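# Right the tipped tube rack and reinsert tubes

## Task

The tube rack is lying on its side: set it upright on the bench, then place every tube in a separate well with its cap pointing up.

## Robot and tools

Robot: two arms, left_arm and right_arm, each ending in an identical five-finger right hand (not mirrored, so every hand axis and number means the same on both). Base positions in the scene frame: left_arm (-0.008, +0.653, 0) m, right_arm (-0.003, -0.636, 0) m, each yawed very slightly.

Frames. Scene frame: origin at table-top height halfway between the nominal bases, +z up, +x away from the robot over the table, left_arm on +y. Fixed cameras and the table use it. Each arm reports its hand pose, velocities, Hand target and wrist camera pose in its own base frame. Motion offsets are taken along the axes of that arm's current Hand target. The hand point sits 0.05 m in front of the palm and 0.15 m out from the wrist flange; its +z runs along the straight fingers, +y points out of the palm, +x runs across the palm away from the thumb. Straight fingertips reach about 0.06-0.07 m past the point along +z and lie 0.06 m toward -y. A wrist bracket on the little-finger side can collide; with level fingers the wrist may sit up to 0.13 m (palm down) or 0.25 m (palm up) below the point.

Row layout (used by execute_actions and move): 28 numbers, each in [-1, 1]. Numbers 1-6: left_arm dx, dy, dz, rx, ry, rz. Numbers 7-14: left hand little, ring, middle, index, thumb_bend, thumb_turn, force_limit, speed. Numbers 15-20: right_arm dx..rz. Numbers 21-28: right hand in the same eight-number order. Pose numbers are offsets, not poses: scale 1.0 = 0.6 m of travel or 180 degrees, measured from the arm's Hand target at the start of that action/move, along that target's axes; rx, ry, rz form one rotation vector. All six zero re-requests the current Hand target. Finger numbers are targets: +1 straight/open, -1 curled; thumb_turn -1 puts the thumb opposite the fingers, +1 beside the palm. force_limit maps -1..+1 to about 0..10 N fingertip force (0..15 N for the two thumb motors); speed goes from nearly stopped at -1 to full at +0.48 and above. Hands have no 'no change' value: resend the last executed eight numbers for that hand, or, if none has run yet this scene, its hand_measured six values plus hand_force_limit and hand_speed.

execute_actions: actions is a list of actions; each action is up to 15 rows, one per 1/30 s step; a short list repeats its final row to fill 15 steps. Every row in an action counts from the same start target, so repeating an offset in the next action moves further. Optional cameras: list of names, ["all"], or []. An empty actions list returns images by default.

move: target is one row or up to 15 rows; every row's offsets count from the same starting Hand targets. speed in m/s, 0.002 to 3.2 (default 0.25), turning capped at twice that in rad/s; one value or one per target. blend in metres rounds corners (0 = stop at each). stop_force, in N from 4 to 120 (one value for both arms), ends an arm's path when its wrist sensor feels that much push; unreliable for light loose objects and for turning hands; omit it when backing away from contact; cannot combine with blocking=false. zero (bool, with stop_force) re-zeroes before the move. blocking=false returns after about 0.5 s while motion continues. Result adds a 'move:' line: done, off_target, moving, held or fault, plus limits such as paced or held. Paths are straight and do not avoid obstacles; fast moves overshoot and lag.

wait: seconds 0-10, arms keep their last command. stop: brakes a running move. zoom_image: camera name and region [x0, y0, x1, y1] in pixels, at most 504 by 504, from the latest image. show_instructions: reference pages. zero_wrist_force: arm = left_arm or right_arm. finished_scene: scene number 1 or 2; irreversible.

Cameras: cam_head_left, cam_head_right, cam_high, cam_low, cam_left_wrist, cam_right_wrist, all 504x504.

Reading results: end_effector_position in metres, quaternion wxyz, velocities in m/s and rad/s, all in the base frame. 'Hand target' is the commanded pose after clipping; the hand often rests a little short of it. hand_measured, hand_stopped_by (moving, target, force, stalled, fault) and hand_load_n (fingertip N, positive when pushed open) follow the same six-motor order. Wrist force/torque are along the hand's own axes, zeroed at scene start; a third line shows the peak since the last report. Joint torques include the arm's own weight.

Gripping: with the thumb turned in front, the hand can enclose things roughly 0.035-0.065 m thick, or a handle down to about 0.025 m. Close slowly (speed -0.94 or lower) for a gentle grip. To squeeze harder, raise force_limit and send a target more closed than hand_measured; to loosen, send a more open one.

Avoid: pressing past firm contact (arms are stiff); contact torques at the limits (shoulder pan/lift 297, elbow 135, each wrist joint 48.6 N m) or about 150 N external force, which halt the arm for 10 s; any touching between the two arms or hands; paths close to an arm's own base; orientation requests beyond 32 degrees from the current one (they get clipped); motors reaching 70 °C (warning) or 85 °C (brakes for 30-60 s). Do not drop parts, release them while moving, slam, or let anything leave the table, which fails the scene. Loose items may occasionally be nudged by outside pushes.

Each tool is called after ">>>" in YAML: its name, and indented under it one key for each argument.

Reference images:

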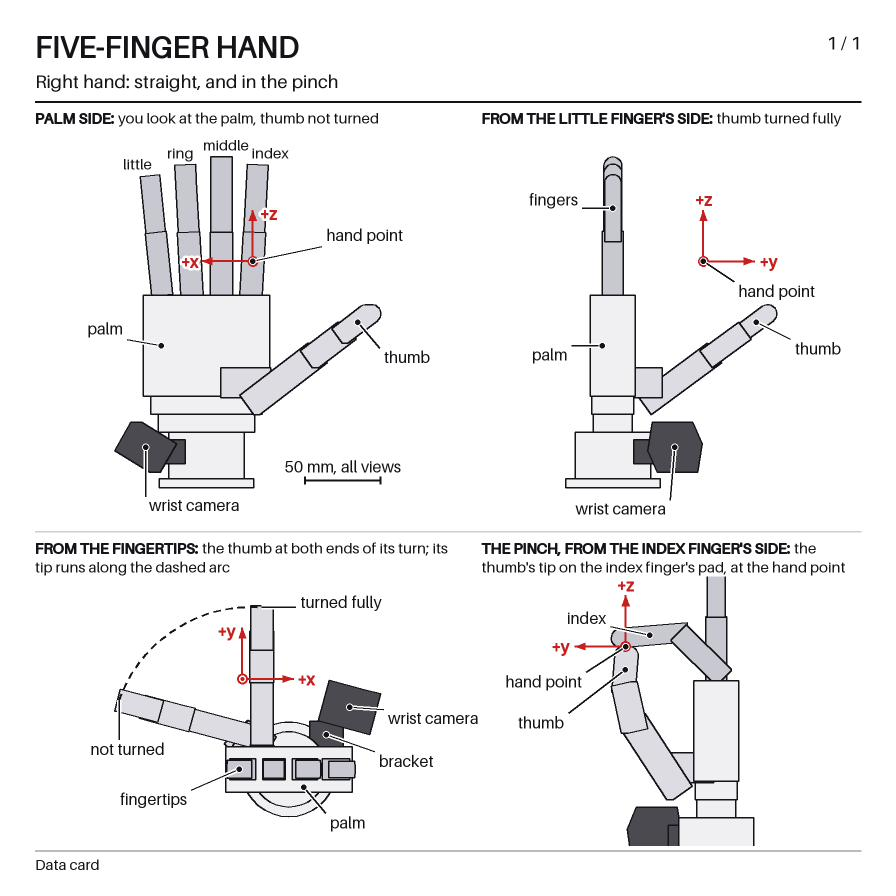

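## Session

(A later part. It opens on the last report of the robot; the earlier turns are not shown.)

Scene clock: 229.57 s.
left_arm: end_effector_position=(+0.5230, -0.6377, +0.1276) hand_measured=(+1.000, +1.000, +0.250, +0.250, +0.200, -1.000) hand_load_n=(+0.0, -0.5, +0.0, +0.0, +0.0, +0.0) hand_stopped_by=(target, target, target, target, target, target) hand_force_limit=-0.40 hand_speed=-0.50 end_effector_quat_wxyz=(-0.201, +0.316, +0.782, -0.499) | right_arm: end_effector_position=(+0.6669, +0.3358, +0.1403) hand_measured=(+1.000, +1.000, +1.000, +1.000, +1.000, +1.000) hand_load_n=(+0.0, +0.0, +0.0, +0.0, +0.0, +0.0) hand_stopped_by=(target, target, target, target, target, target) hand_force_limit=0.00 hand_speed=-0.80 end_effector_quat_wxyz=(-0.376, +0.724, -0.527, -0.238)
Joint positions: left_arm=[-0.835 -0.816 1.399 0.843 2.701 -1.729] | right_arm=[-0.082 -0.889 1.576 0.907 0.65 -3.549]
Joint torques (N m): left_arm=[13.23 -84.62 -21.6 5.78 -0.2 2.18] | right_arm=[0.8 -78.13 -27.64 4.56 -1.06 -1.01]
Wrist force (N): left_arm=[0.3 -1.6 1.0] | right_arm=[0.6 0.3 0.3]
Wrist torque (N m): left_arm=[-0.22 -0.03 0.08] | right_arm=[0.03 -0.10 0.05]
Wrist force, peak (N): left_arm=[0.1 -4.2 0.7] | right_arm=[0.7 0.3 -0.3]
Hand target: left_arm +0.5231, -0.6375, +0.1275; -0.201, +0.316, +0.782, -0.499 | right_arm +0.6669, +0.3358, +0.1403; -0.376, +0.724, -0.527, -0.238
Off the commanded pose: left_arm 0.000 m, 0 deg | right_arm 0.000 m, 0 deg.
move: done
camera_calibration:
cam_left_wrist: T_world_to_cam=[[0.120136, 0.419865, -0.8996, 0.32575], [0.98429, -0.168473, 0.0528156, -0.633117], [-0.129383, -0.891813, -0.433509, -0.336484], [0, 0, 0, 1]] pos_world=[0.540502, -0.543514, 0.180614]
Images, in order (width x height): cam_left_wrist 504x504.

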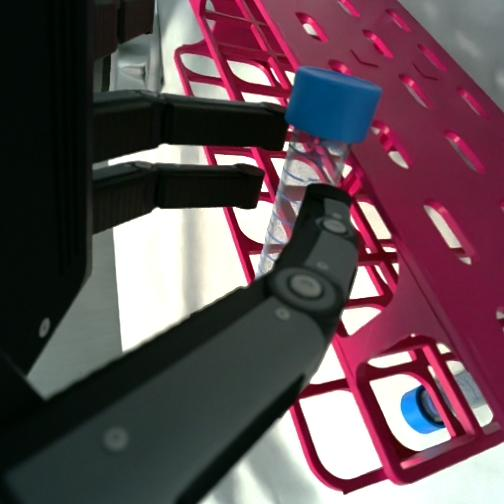

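>>> move:
  target: [0,0.0060,0.0028,0,0,0,1,1,0.25,0.25,0.2,-1,-0.4,-0.5,0,0,0,0,0,0,1,1,1,1,1,1,0,-0.8]
  speed: 0.02
  stop_force: 4
  cameras: []

>>> move:
  target: [0,0,0,0,0,0,1,1,-0.3,-0.3,0.15,-1,-0.4,-0.85,0,0,0,0,0,0,1,1,1,1,1,1,0,-0.8]
  speed: 0.02
  cameras: ["cam_left_wrist","cam_low"]

>>> zoom_image:
  camera: "cam_left_wrist"
  region: [150, 60, 454, 364]

>>> zoom_image:
  camera: "cam_low"
  region: [320, 200, 470, 350]

Scene clock: 246.47 s.
left_arm: end_effector_position=(+0.5231, -0.6375, +0.1234) hand_measured=(+1.000, +1.000, +0.250, +0.250, +0.200, -1.000) hand_load_n=(+0.0, +0.0, +0.5, +0.0, +0.0, +0.0) hand_stopped_by=(target, target, target, target, target, target) hand_force_limit=-0.40 hand_speed=-0.50 end_effector_quat_wxyz=(-0.201, +0.316, +0.782, -0.499) | right_arm: end_effector_position=(+0.6669, +0.3358, +0.1403) hand_measured=(+1.000, +1.000, +1.000, +1.000, +1.000, +1.000) hand_load_n=(+0.0, +0.0, +0.0, +0.0, +0.0, +0.0) hand_stopped_by=(target, target, target, target, target, target) hand_force_limit=0.00 hand_speed=-0.80 end_effector_quat_wxyz=(-0.376, +0.724, -0.527, -0.238)
Joint positions: left_arm=[-0.835 -0.812 1.401 0.838 2.701 -1.729] | right_arm=[-0.082 -0.889 1.576 0.907 0.65 -3.549]
Joint torques (N m): left_arm=[13.89 -95.32 -24.52 5.24 5.1 1.16] | right_arm=[0.85 -77.42 -27.92 4.42 -1.06 -1.09]
Wrist force (N): left_arm=[0.3 -1.6 1.0] | right_arm=[-0.3 -0.2 0.2]
Wrist torque (N m): left_arm=[-0.21 -0.02 0.08] | right_arm=[-0.04 0.03 -0.02]
Wrist force, peak (N): left_arm=[0.4 -2.2 0.9] | right_arm=[-0.3 0.7 -0.5]
Hand target: left_arm +0.5231, -0.6376, +0.1235; -0.201, +0.316, +0.782, -0.499 | right_arm +0.6669, +0.3358, +0.1403; -0.376, +0.724, -0.527, -0.238
Off the commanded pose: left_arm 0.000 m, 0 deg | right_arm 0.000 m, 0 deg.
move: done
No camera images: "cameras" was empty.

Scene clock: 247.40 s.
left_arm: end_effector_position=(+0.5231, -0.6375, +0.1235) hand_measured=(+1.000, +1.000, -0.012, -0.026, +0.150, -1.000) hand_load_n=(+0.0, +0.0, +3.5, +7.5, +5.0, -2.0) hand_stopped_by=(target, target, force, force, target, target) hand_force_limit=-0.40 hand_speed=-0.85 end_effector_quat_wxyz=(-0.201, +0.316, +0.782, -0.499) | right_arm: end_effector_position=(+0.6669, +0.3358, +0.1403) hand_measured=(+1.000, +1.000, +1.000, +1.000, +1.000, +1.000) hand_load_n=(+0.0, +0.0, +0.0, +0.0, +0.0, +0.0) hand_stopped_by=(target, target, target, target, target, target) hand_force_limit=0.00 hand_speed=-0.80 end_effector_quat_wxyz=(-0.376, +0.724, -0.527, -0.238)
Joint positions: left_arm=[-0.835 -0.812 1.401 0.838 2.701 -1.729] | right_arm=[-0.082 -0.889 1.576 0.907 0.65 -3.549]
Joint torques (N m): left_arm=[11.85 -113.73 -30.51 4.87 4.31 -1.1] | right_arm=[0.95 -78.32 -27.5 4.63 -1.18 -1.09]
Wrist force (N): left_arm=[-0.2 -3.4 0.2] | right_arm=[0.3 0.2 -0.1]
Wrist torque (N m): left_arm=[-0.21 -0.02 0.04] | right_arm=[0.05 -0.04 0.03]
Wrist force, peak (N): left_arm=[-0.5 -4.0 0.0] | right_arm=[0.1 0.7 -0.2]
Hand target: left_arm +0.5231, -0.6376, +0.1235; -0.201, +0.316, +0.782, -0.499 | right_arm +0.6669, +0.3358, +0.1403; -0.376, +0.724, -0.527, -0.238
Off the commanded pose: left_arm 0.000 m, 0 deg | right_arm 0.000 m, 0 deg.
move: done
camera_calibration:
cam_left_wrist: T_world_to_cam=[[0.120016, 0.419966, -0.899569, 0.322199], [0.984306, -0.16842, 0.0526938, -0.633044], [-0.129376, -0.891775, -0.433589, -0.338071], [0, 0, 0, 1]] pos_world=[0.540701, -0.543414, 0.176614]
Images, in order (width x height): cam_low 504x504, cam_left_wrist 504x504.

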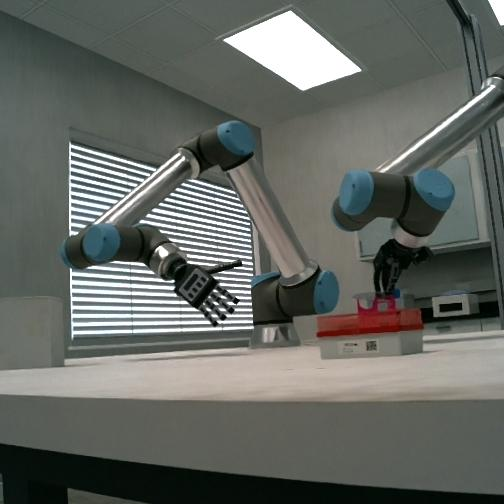

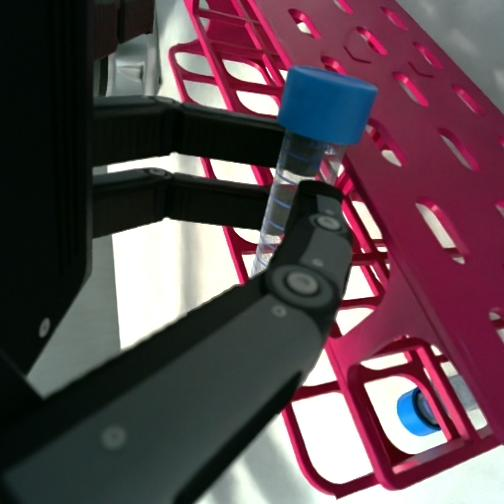

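Scaled by 1.658 from the camera's 504x504 image, which has a finer 720x720 frame.

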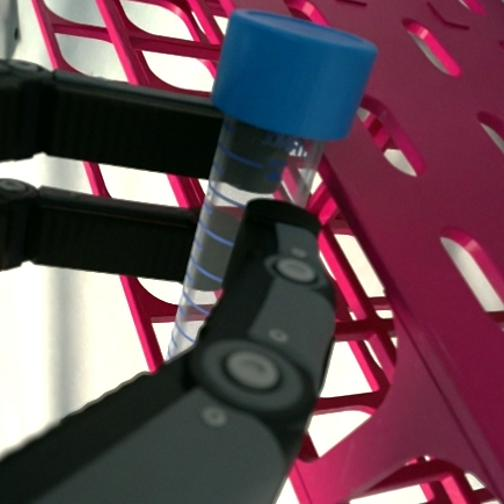

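Scaled by 3.360 from the camera's 504x504 image, which has a finer 720x720 frame.

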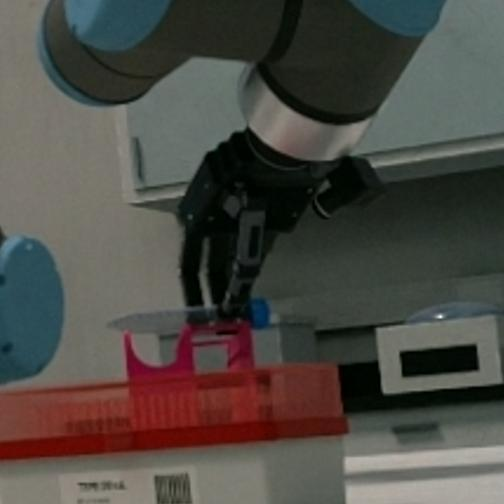

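>>> move:
  target: [0,-0.227,-0.1057,0,0,0,1,1,-0.3,-0.3,0.15,-1,-0.4,-0.85,0,0,0,0,0,0,1,1,1,1,1,1,0,-0.8]
  speed: 0.15
  cameras: ["all"]

>>> zoom_image:
  camera: "cam_left_wrist"
  region: [150, 60, 454, 364]

>>> zoom_image:
  camera: "cam_low"
  region: [320, 100, 500, 350]

>>> zoom_image:
  camera: "cam_right_wrist"
  region: [230, 180, 504, 454]

Scene clock: 254.17 s.
left_arm: end_effector_position=(+0.5231, -0.6375, +0.2739) hand_measured=(+1.000, +1.000, -0.012, -0.026, +0.152, -1.000) hand_load_n=(+0.0, +0.0, +3.5, +7.0, +6.0, -2.0) hand_stopped_by=(target, target, force, force, target, target) hand_force_limit=-0.40 hand_speed=-0.85 end_effector_quat_wxyz=(-0.201, +0.316, +0.782, -0.499) | right_arm: end_effector_position=(+0.6669, +0.3358, +0.1403) hand_measured=(+1.000, +1.000, +1.000, +1.000, +1.000, +1.000) hand_load_n=(+0.0, +0.0, +0.0, +0.0, +0.0, +0.0) hand_stopped_by=(target, target, target, target, target, target) hand_force_limit=0.00 hand_speed=-0.80 end_effector_quat_wxyz=(-0.376, +0.724, -0.527, -0.238)
Joint positions: left_arm=[-0.835 -0.929 1.312 1.044 2.701 -1.729] | right_arm=[-0.082 -0.889 1.576 0.907 0.65 -3.549]
Joint torques (N m): left_arm=[2.02 -78.69 -26.73 4.31 4.18 2.9] | right_arm=[0.17 -76.87 -27.86 4.63 -1.08 -1.32]
Wrist force (N): left_arm=[0.1 -1.8 0.9] | right_arm=[-0.4 0.0 -0.1]
Wrist torque (N m): left_arm=[-0.23 -0.03 0.02] | right_arm=[0.01 0.05 -0.03]
Wrist force, peak (N): left_arm=[-0.3 -4.2 -0.2] | right_arm=[-0.6 0.3 0.7]
Hand target: left_arm +0.5230, -0.6375, +0.2738; -0.201, +0.316, +0.782, -0.499 | right_arm +0.6669, +0.3358, +0.1403; -0.376, +0.724, -0.527, -0.238
Off the commanded pose: left_arm 0.000 m, 0 deg | right_arm 0.000 m, 0 deg.
move: done
camera_calibration:
cam_left_wrist: T_world_to_cam=[[0.120257, 0.419735, -0.899645, 0.457145], [0.984289, -0.168425, 0.0529913, -0.640941], [-0.12928, -0.891883, -0.433395, -0.273001], [0, 0, 0, 1]] pos_world=[0.540602, -0.543315, 0.326915]
cam_right_wrist: T_world_to_cam=[[-0.821268, -0.331901, -0.46407, 0.723459], [-0.517684, 0.091573, 0.850657, 0.192286], [-0.239838, 0.938859, -0.247026, -0.0119557], [0, 0, 0, 1]] pos_world=[0.69083, 0.233734, 0.169213]

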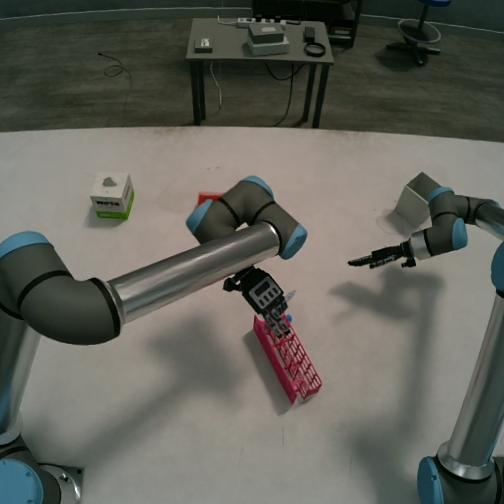

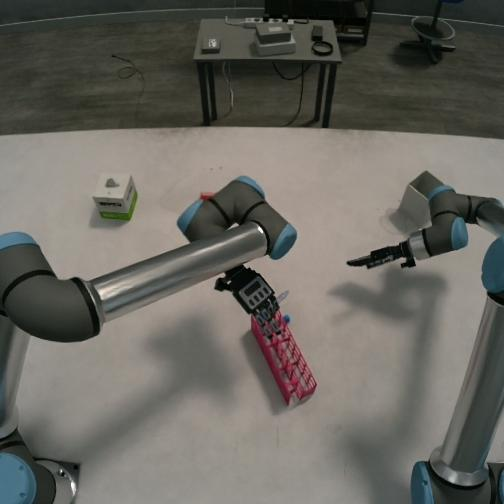

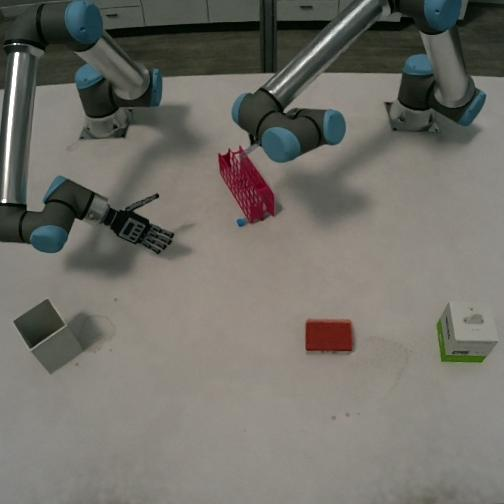

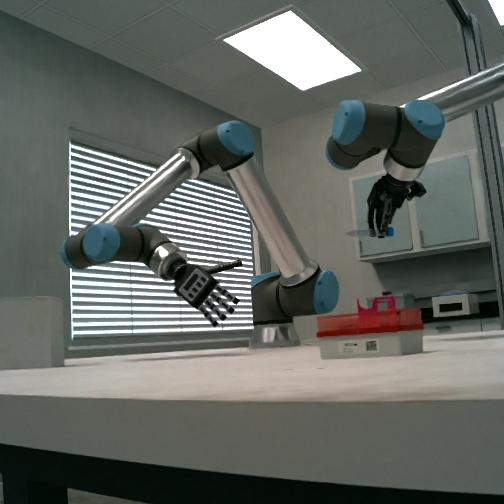

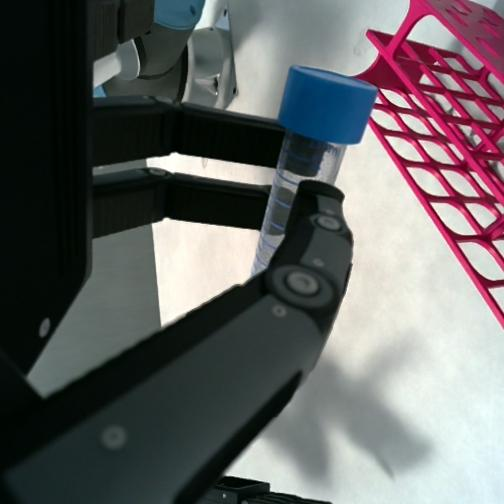

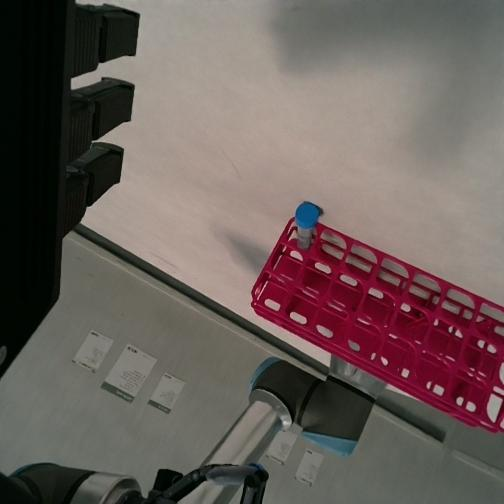

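Scaled by 1.658 from the camera's 504x504 image, which has a finer 720x720 frame.

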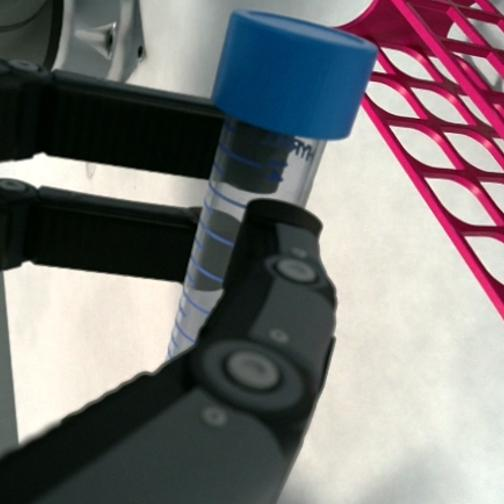

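Scaled by 2.016 from the camera's 504x504 image, which has a finer 720x720 frame.

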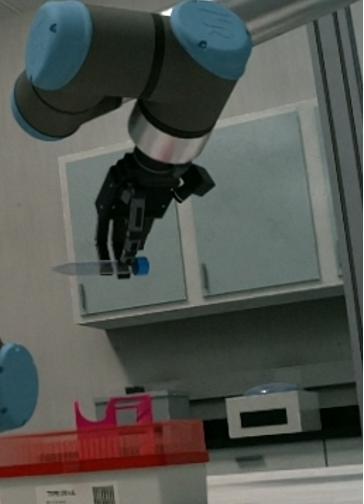

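Scaled by 1.839 from the camera's 504x504 image, which has a finer 720x720 frame.

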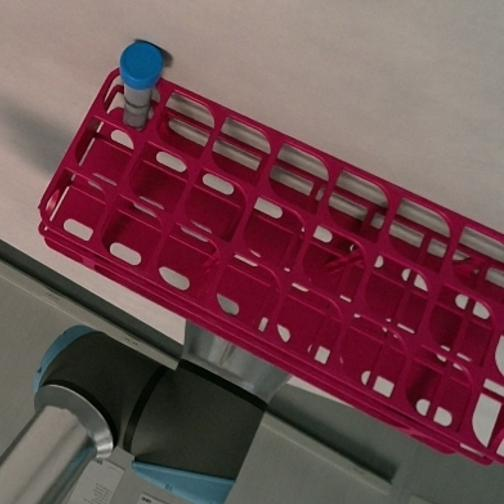

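>>> move:
  target:
    - [0.1461,0.028,-0.2117,0.2031,-0.1062,-0.254,1,1,-0.3,-0.3,0.15,-1,-0.4,-0.85,-0.1482,-0.0587,-0.1208,0,0,0,1,1,0.1,0.1,0.35,-1,0,0.2]
    - [0.2922,0.056,-0.4233,0.4062,-0.2125,-0.5079,1,1,-0.3,-0.3,0.15,-1,-0.4,-0.85,-0.3613,0.231,0.111,-0.0053,-0.1882,-0.4491,1,1,0.1,0.1,0.35,-1,0,0.2]
  speed: 0.3
  blend: 0.03
  cameras: ["all"]

>>> zoom_image:
  camera: "cam_head_left"
  region: [210, 280, 350, 420]

>>> zoom_image:
  camera: "cam_right_wrist"
  region: [100, 0, 504, 404]

>>> zoom_image:
  camera: "cam_high"
  region: [180, 110, 320, 250]

Scene clock: 305.50 s.
left_arm: end_effector_position=(+0.5666, -0.3397, +0.3504) hand_measured=(+1.000, +1.000, -0.012, -0.026, +0.152, -1.000) hand_load_n=(+0.0, +0.0, +3.0, +7.0, +6.0, -1.5) hand_stopped_by=(target, target, force, force, target, target) hand_force_limit=-0.40 hand_speed=-0.85 end_effector_quat_wxyz=(+0.373, +0.601, -0.373, +0.601) | right_arm: end_effector_position=(+0.4677, +0.4929, +0.2197) hand_measured=(+1.000, +1.000, +0.100, +0.100, +0.350, -1.000) hand_load_n=(+0.0, +0.0, +0.0, +0.0, +0.0, +0.0) hand_stopped_by=(target, target, target, target, target, target) hand_force_limit=0.00 hand_speed=0.20 end_effector_quat_wxyz=(-0.558, +0.798, +0.185, -0.130)
Joint positions: left_arm=[-0.496 -1.595 2.131 -0.535 2.186 -4.712] | right_arm=[0.202 -0.999 1.765 1.408 0.429 -5.36]
Joint torques (N m): left_arm=[-21.61 -18.92 -54.61 -0.53 0.76 -0.8] | right_arm=[1.6 -50.88 -33.3 2.54 -5.4 -3.21]
Wrist force (N): left_arm=[1.1 -0.3 1.4] | right_arm=[-0.3 -0.7 0.3]
Wrist torque (N m): left_arm=[-0.02 -0.06 -0.20] | right_arm=[-0.05 0.10 -0.39]
Wrist force, peak (N): left_arm=[-0.1 -2.5 1.7] | right_arm=[-0.6 -1.2 1.5]
Hand target: left_arm +0.5667, -0.3398, +0.3504; +0.373, +0.601, -0.373, +0.600 | right_arm +0.4678, +0.4930, +0.2197; -0.558, +0.798, +0.185, -0.129
Off the commanded pose: left_arm 0.000 m, 0 deg | right_arm 0.000 m, 0 deg.
move: done
camera_calibration:
cam_left_wrist: T_world_to_cam=[[-0.862974, -0.4614, 0.205879, 0.266265], [-0.40689, 0.393094, -0.824571, 0.648743], [0.299527, -0.795354, -0.526969, -0.145959], [0, 0, 0, 1]] pos_world=[0.537466, -0.248252, 0.403201]
cam_right_wrist: T_world_to_cam=[[0.393561, -0.201887, -0.896856, 0.111743], [-0.540882, -0.839709, -0.0483287, 0.674589], [-0.743342, 0.504114, -0.439674, 0.304626], [0, 0, 0, 1]] pos_world=[0.547337, 0.435452, 0.266756]

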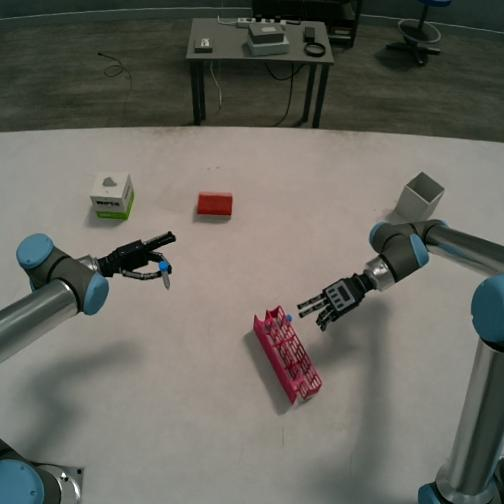

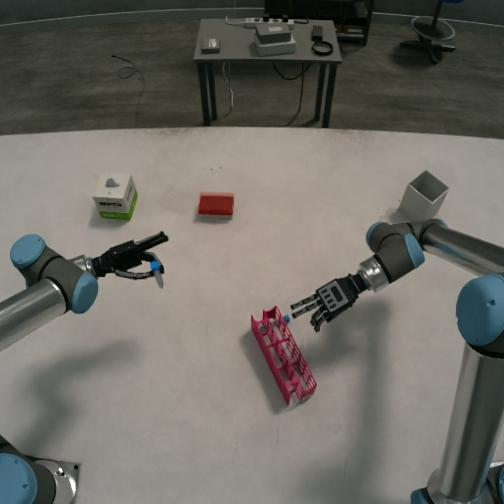

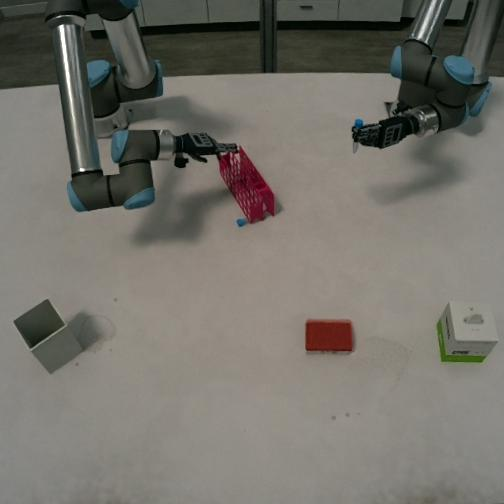

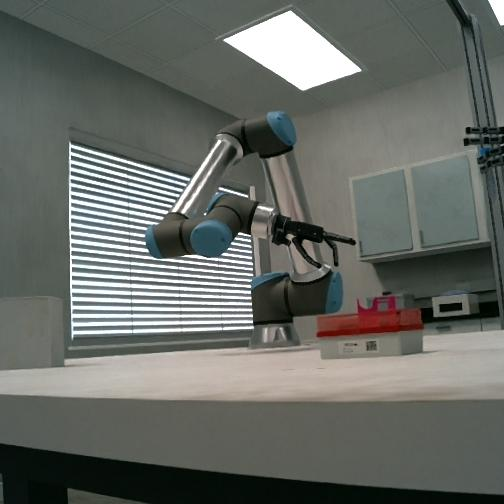

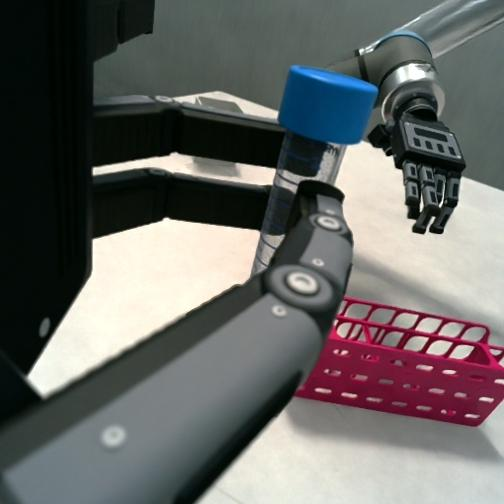

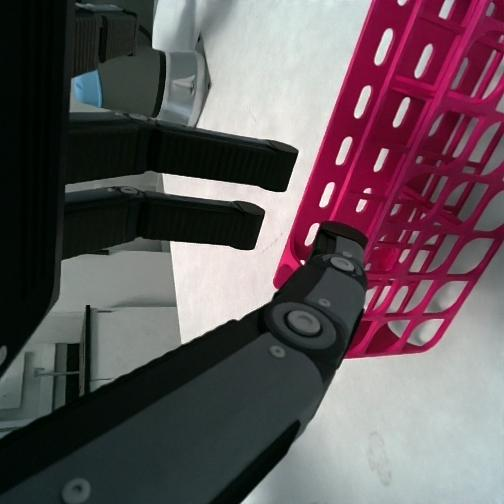

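Scaled by 3.600 from the camera's 504x504 image, which has a finer 720x720 frame.

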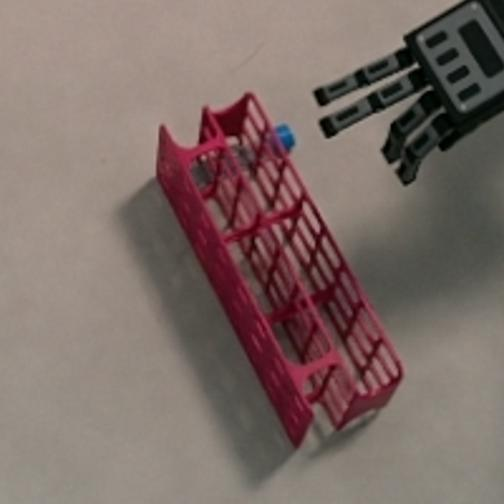

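Scaled by 1.248 from the camera's 504x504 image, which has a finer 720x720 frame.

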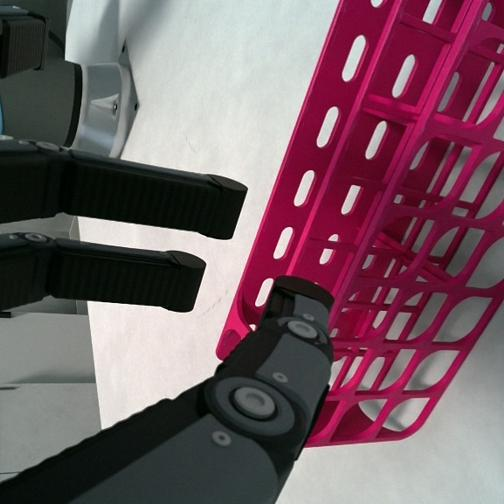

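Scaled by 3.600 from the camera's 504x504 image, which has a finer 720x720 frame.

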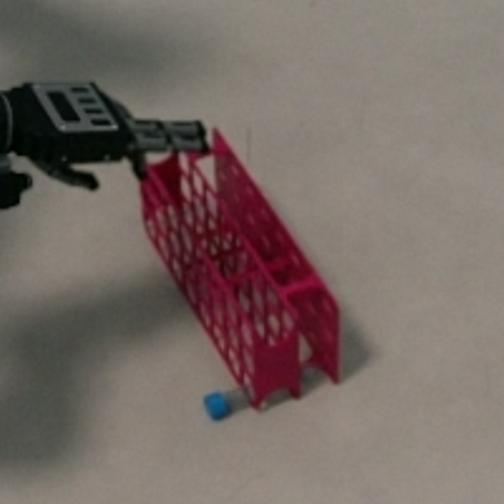

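>>> move:
  target: [0,0,0,0,0,0,1,1,-0.3,-0.3,0.15,-1,-0.4,-0.85,-0.0215,0.053,0.0977,0,0,0,1,1,0.1,0.1,0.35,-1,0,0.2]
  speed: 0.15
  cameras: ["all"]

>>> zoom_image:
  camera: "cam_head_left"
  region: [230, 290, 350, 410]

>>> zoom_image:
  camera: "cam_right_wrist"
  region: [150, 50, 504, 404]

>>> zoom_image:
  camera: "cam_left_wrist"
  region: [254, 150, 504, 400]

Scene clock: 330.93 s.
left_arm: end_effector_position=(+0.5667, -0.3398, +0.3504) hand_measured=(+1.000, +1.000, -0.012, -0.026, +0.152, -1.000) hand_load_n=(+0.0, +0.0, +3.0, +7.5, +6.0, -1.5) hand_stopped_by=(target, target, force, force, target, target) hand_force_limit=-0.40 hand_speed=-0.85 end_effector_quat_wxyz=(+0.373, +0.601, -0.373, +0.600) | right_arm: end_effector_position=(+0.4367, +0.5270, +0.1697) hand_measured=(+1.000, +1.000, +0.100, +0.100, +0.350, -1.000) hand_load_n=(+0.0, +0.0, +0.0, +0.0, +0.0, +0.0) hand_stopped_by=(target, target, target, target, target, target) hand_force_limit=0.00 hand_speed=0.20 end_effector_quat_wxyz=(-0.558, +0.798, +0.185, -0.130)
Joint positions: left_arm=[-0.496 -1.595 2.131 -0.535 2.185 -4.712] | right_arm=[0.265 -0.959 1.784 1.226 0.397 -5.226]
Joint torques (N m): left_arm=[-18.57 -16.59 -55.51 0.25 -1.91 -1.84] | right_arm=[1.53 -78.58 -31.85 1.94 2.67 -1.19]
Wrist force (N): left_arm=[1.1 -0.1 1.4] | right_arm=[-0.2 -0.4 0.5]
Wrist torque (N m): left_arm=[0.00 -0.08 -0.19] | right_arm=[-0.05 0.06 -0.03]
Wrist force, peak (N): left_arm=[1.0 -0.3 1.8] | right_arm=[0.5 -2.1 -1.1]
Hand target: left_arm +0.5667, -0.3398, +0.3504; +0.373, +0.601, -0.373, +0.600 | right_arm +0.4368, +0.5270, +0.1697; -0.558, +0.798, +0.185, -0.129
Off the commanded pose: left_arm 0.000 m, 0 deg | right_arm 0.000 m, 0 deg.
move: done
camera_calibration:
cam_left_wrist: T_world_to_cam=[[-0.862978, -0.46133, 0.20602, 0.266134], [-0.406966, 0.393055, -0.824552, 0.648846], [0.299413, -0.795414, -0.526943, -0.146082], [0, 0, 0, 1]] pos_world=[0.537465, -0.248452, 0.403201]
cam_right_wrist: T_world_to_cam=[[0.393466, -0.201822, -0.896913, 0.0859965], [-0.540845, -0.839734, -0.0483074, 0.683944], [-0.743419, 0.504098, -0.439561, 0.242482], [0, 0, 0, 1]] pos_world=[0.516337, 0.469452, 0.216757]

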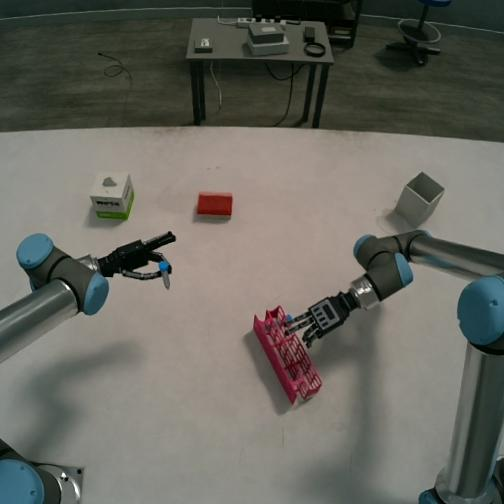

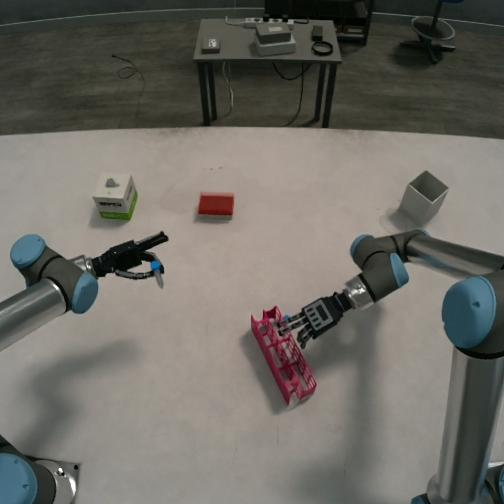

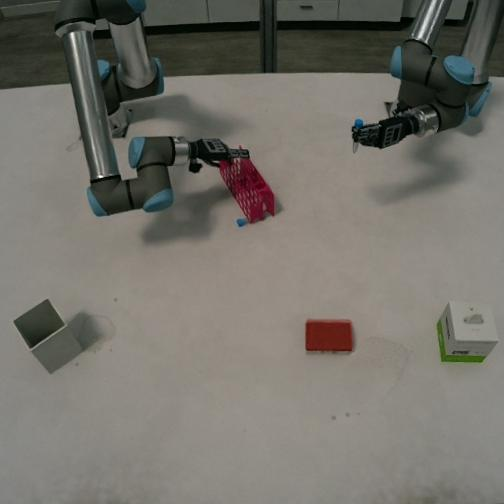

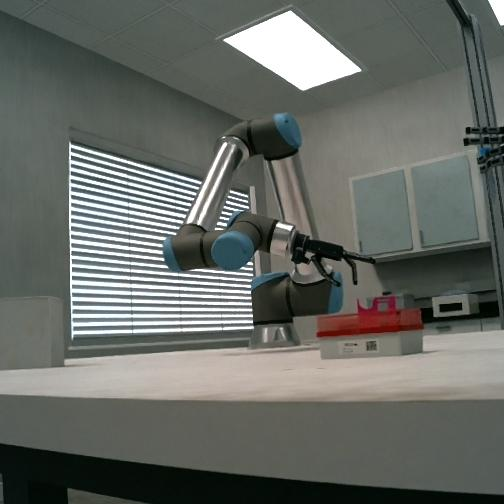

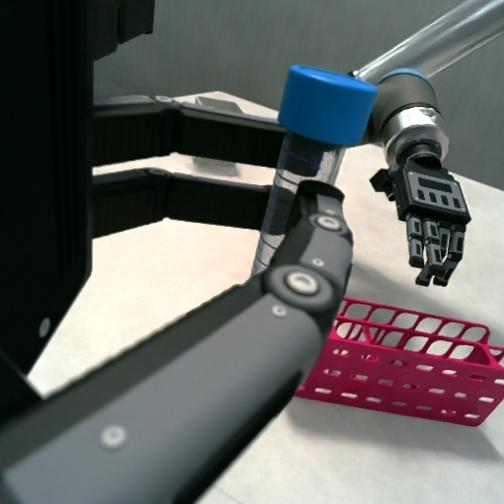

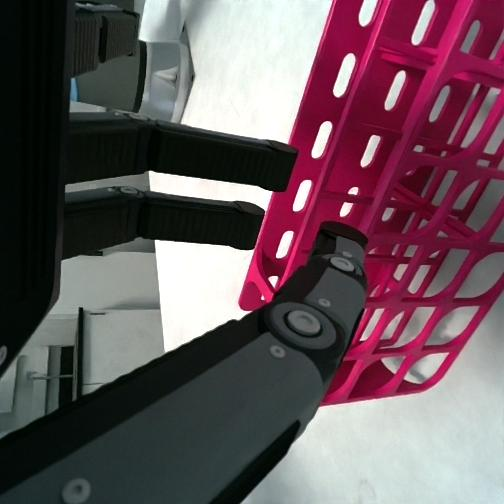

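Scaled by 4.200 from the camera's 504x504 image, which has a finer 720x720 frame.

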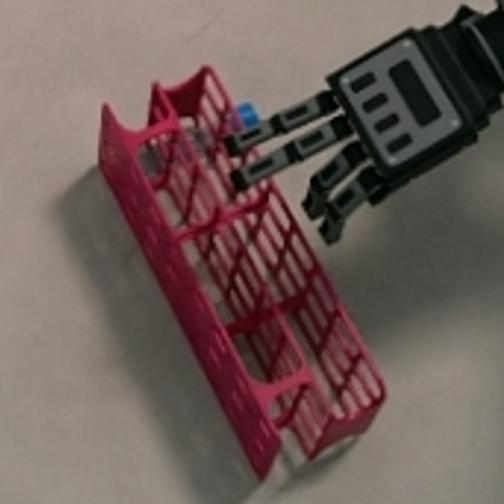

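Scaled by 1.424 from the camera's 504x504 image, which has a finer 720x720 frame.

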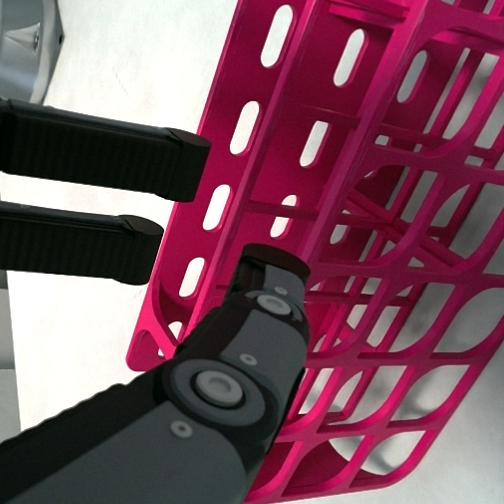

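Scaled by 2.016 from the camera's 504x504 image, which has a finer 720x720 frame.

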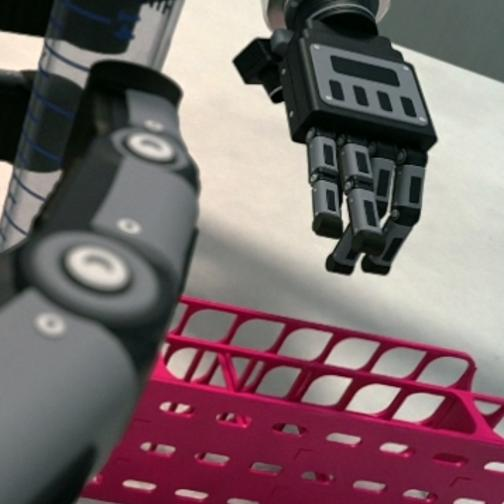

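>>> zoom_image:
  camera: "cam_right_wrist"
  region: [300, 50, 504, 254]

>>> zoom_image:
  camera: "cam_right_wrist"
  region: [300, 220, 504, 424]

Scaled by 2.471 from the camera's 504x504 image, which has a finer 720x720 frame.

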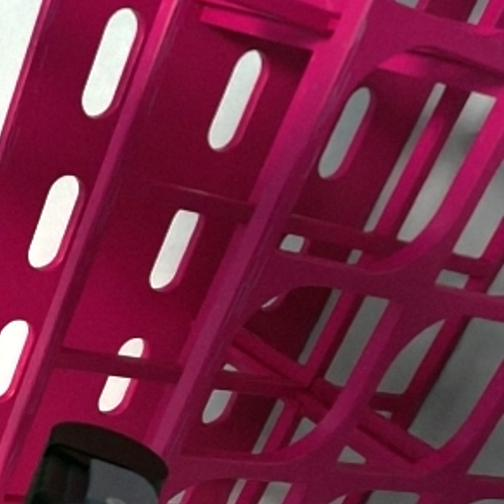

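Scaled by 2.471 from the camera's 504x504 image, which has a finer 720x720 frame.

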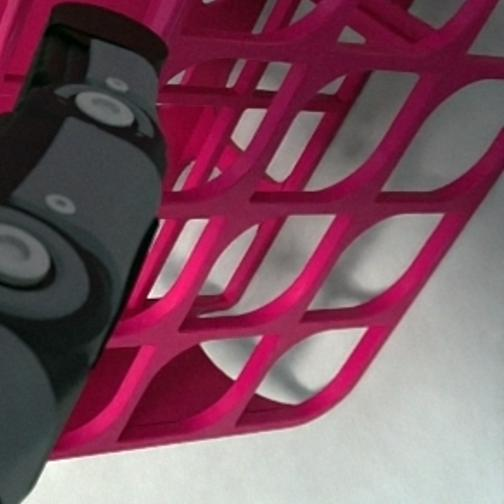

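>>> move:
  target: [0,0,0,0,0,0,1,1,-0.3,-0.3,0.15,-1,-0.4,-0.85,0.0083,0.0377,0.067,0,0,0,1,1,0.1,0.1,0.35,-1,0,0.2]
  speed: 0.1
  stop_force: 5
  cameras: ["cam_head_left","cam_high","cam_right_wrist","cam_left_wrist"]

>>> zoom_image:
  camera: "cam_right_wrist"
  region: [200, 50, 504, 354]

>>> zoom_image:
  camera: "cam_head_left"
  region: [230, 290, 350, 410]

>>> zoom_image:
  camera: "cam_left_wrist"
  region: [304, 150, 504, 350]

Scene clock: 382.50 s.
left_arm: end_effector_position=(+0.5667, -0.3398, +0.3504) hand_measured=(+1.000, +1.000, -0.012, -0.026, +0.152, -1.000) hand_load_n=(+0.0, +0.0, +3.0, +7.0, +6.0, -1.5) hand_stopped_by=(target, target, force, force, target, target) hand_force_limit=-0.40 hand_speed=-0.85 end_effector_quat_wxyz=(+0.373, +0.601, -0.373, +0.600) | right_arm: end_effector_position=(+0.4280, +0.5561, +0.1347) hand_measured=(+1.000, +1.000, +0.100, +0.100, +0.350, -1.000) hand_load_n=(+0.0, +0.0, +0.0, +0.0, +0.0, +0.0) hand_stopped_by=(target, target, target, target, target, target) hand_force_limit=0.00 hand_speed=0.20 end_effector_quat_wxyz=(-0.558, +0.798, +0.185, -0.129)
Joint positions: left_arm=[-0.496 -1.595 2.131 -0.535 2.185 -4.712] | right_arm=[0.312 -0.915 1.759 1.099 0.377 -5.11]
Joint torques (N m): left_arm=[-17.11 -16.63 -54.76 -0.34 -1.27 -1.51] | right_arm=[-12.8 -88.94 -16.56 2.11 2.57 -0.34]
Wrist force (N): left_arm=[0.5 -0.3 1.6] | right_arm=[-0.5 -0.5 0.7]
Wrist torque (N m): left_arm=[-0.03 0.00 -0.23] | right_arm=[-0.07 0.10 -0.04]
Wrist force, peak (N): left_arm=[1.2 -0.1 1.6] | right_arm=[0.3 0.4 1.8]
Hand target: left_arm +0.5667, -0.3398, +0.3504; +0.373, +0.601, -0.373, +0.600 | right_arm +0.4280, +0.5561, +0.1347; -0.558, +0.798, +0.185, -0.129
Off the commanded pose: left_arm 0.000 m, 0 deg | right_arm 0.000 m, 0 deg.
move: done
camera_calibration:
cam_left_wrist: T_world_to_cam=[[-0.862978, -0.46133, 0.20602, 0.266134], [-0.406966, 0.393055, -0.824552, 0.648846], [0.299413, -0.795414, -0.526943, -0.146082], [0, 0, 0, 1]] pos_world=[0.537465, -0.248452, 0.403201]
cam_right_wrist: T_world_to_cam=[[0.393736, -0.201764, -0.896807, 0.0636437], [-0.540802, -0.83975, -0.0485074, 0.702086], [-0.743307, 0.504094, -0.439754, 0.205847], [0, 0, 0, 1]] pos_world=[0.507638, 0.498652, 0.181654]
Images, in order (width x height): cam_head_left 504x504, cam_high 504x504, cam_left_wrist 504x504, cam_right_wrist 504x504.

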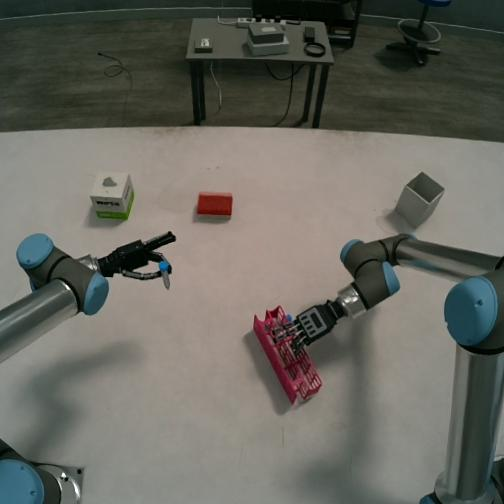

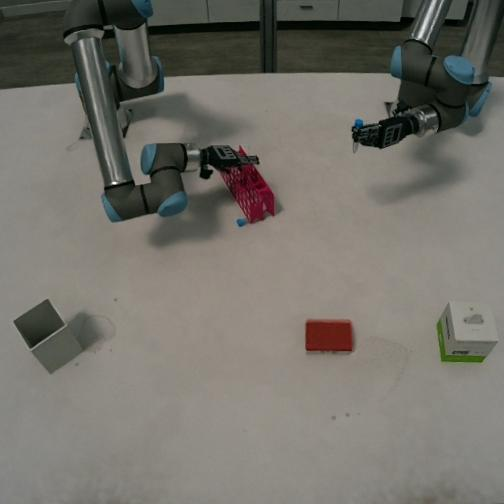

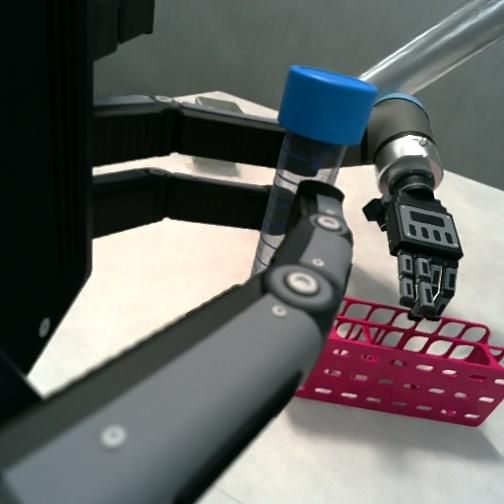

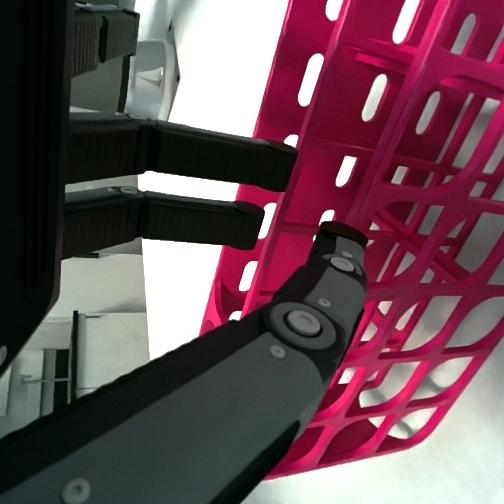

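Scaled by 1.658 from the camera's 504x504 image, which has a finer 720x720 frame.

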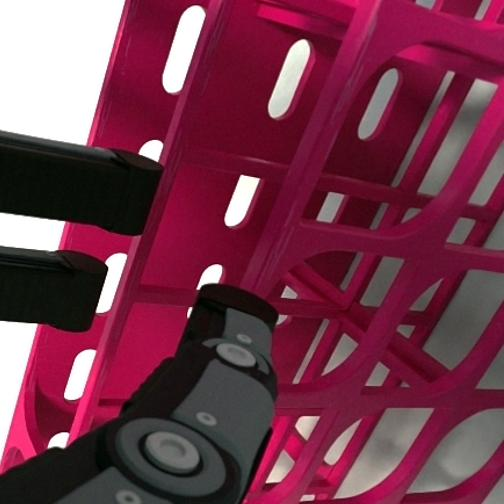

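Scaled by 4.200 from the camera's 504x504 image, which has a finer 720x720 frame.

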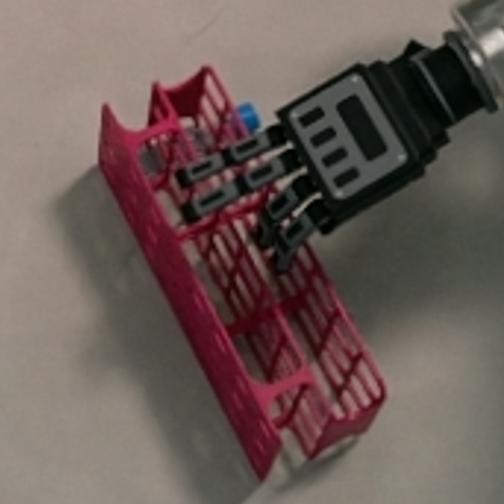

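Scaled by 2.520 from the camera's 504x504 image, which has a finer 720x720 frame.

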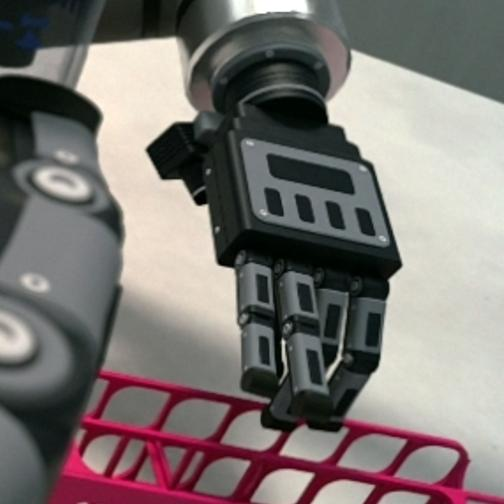

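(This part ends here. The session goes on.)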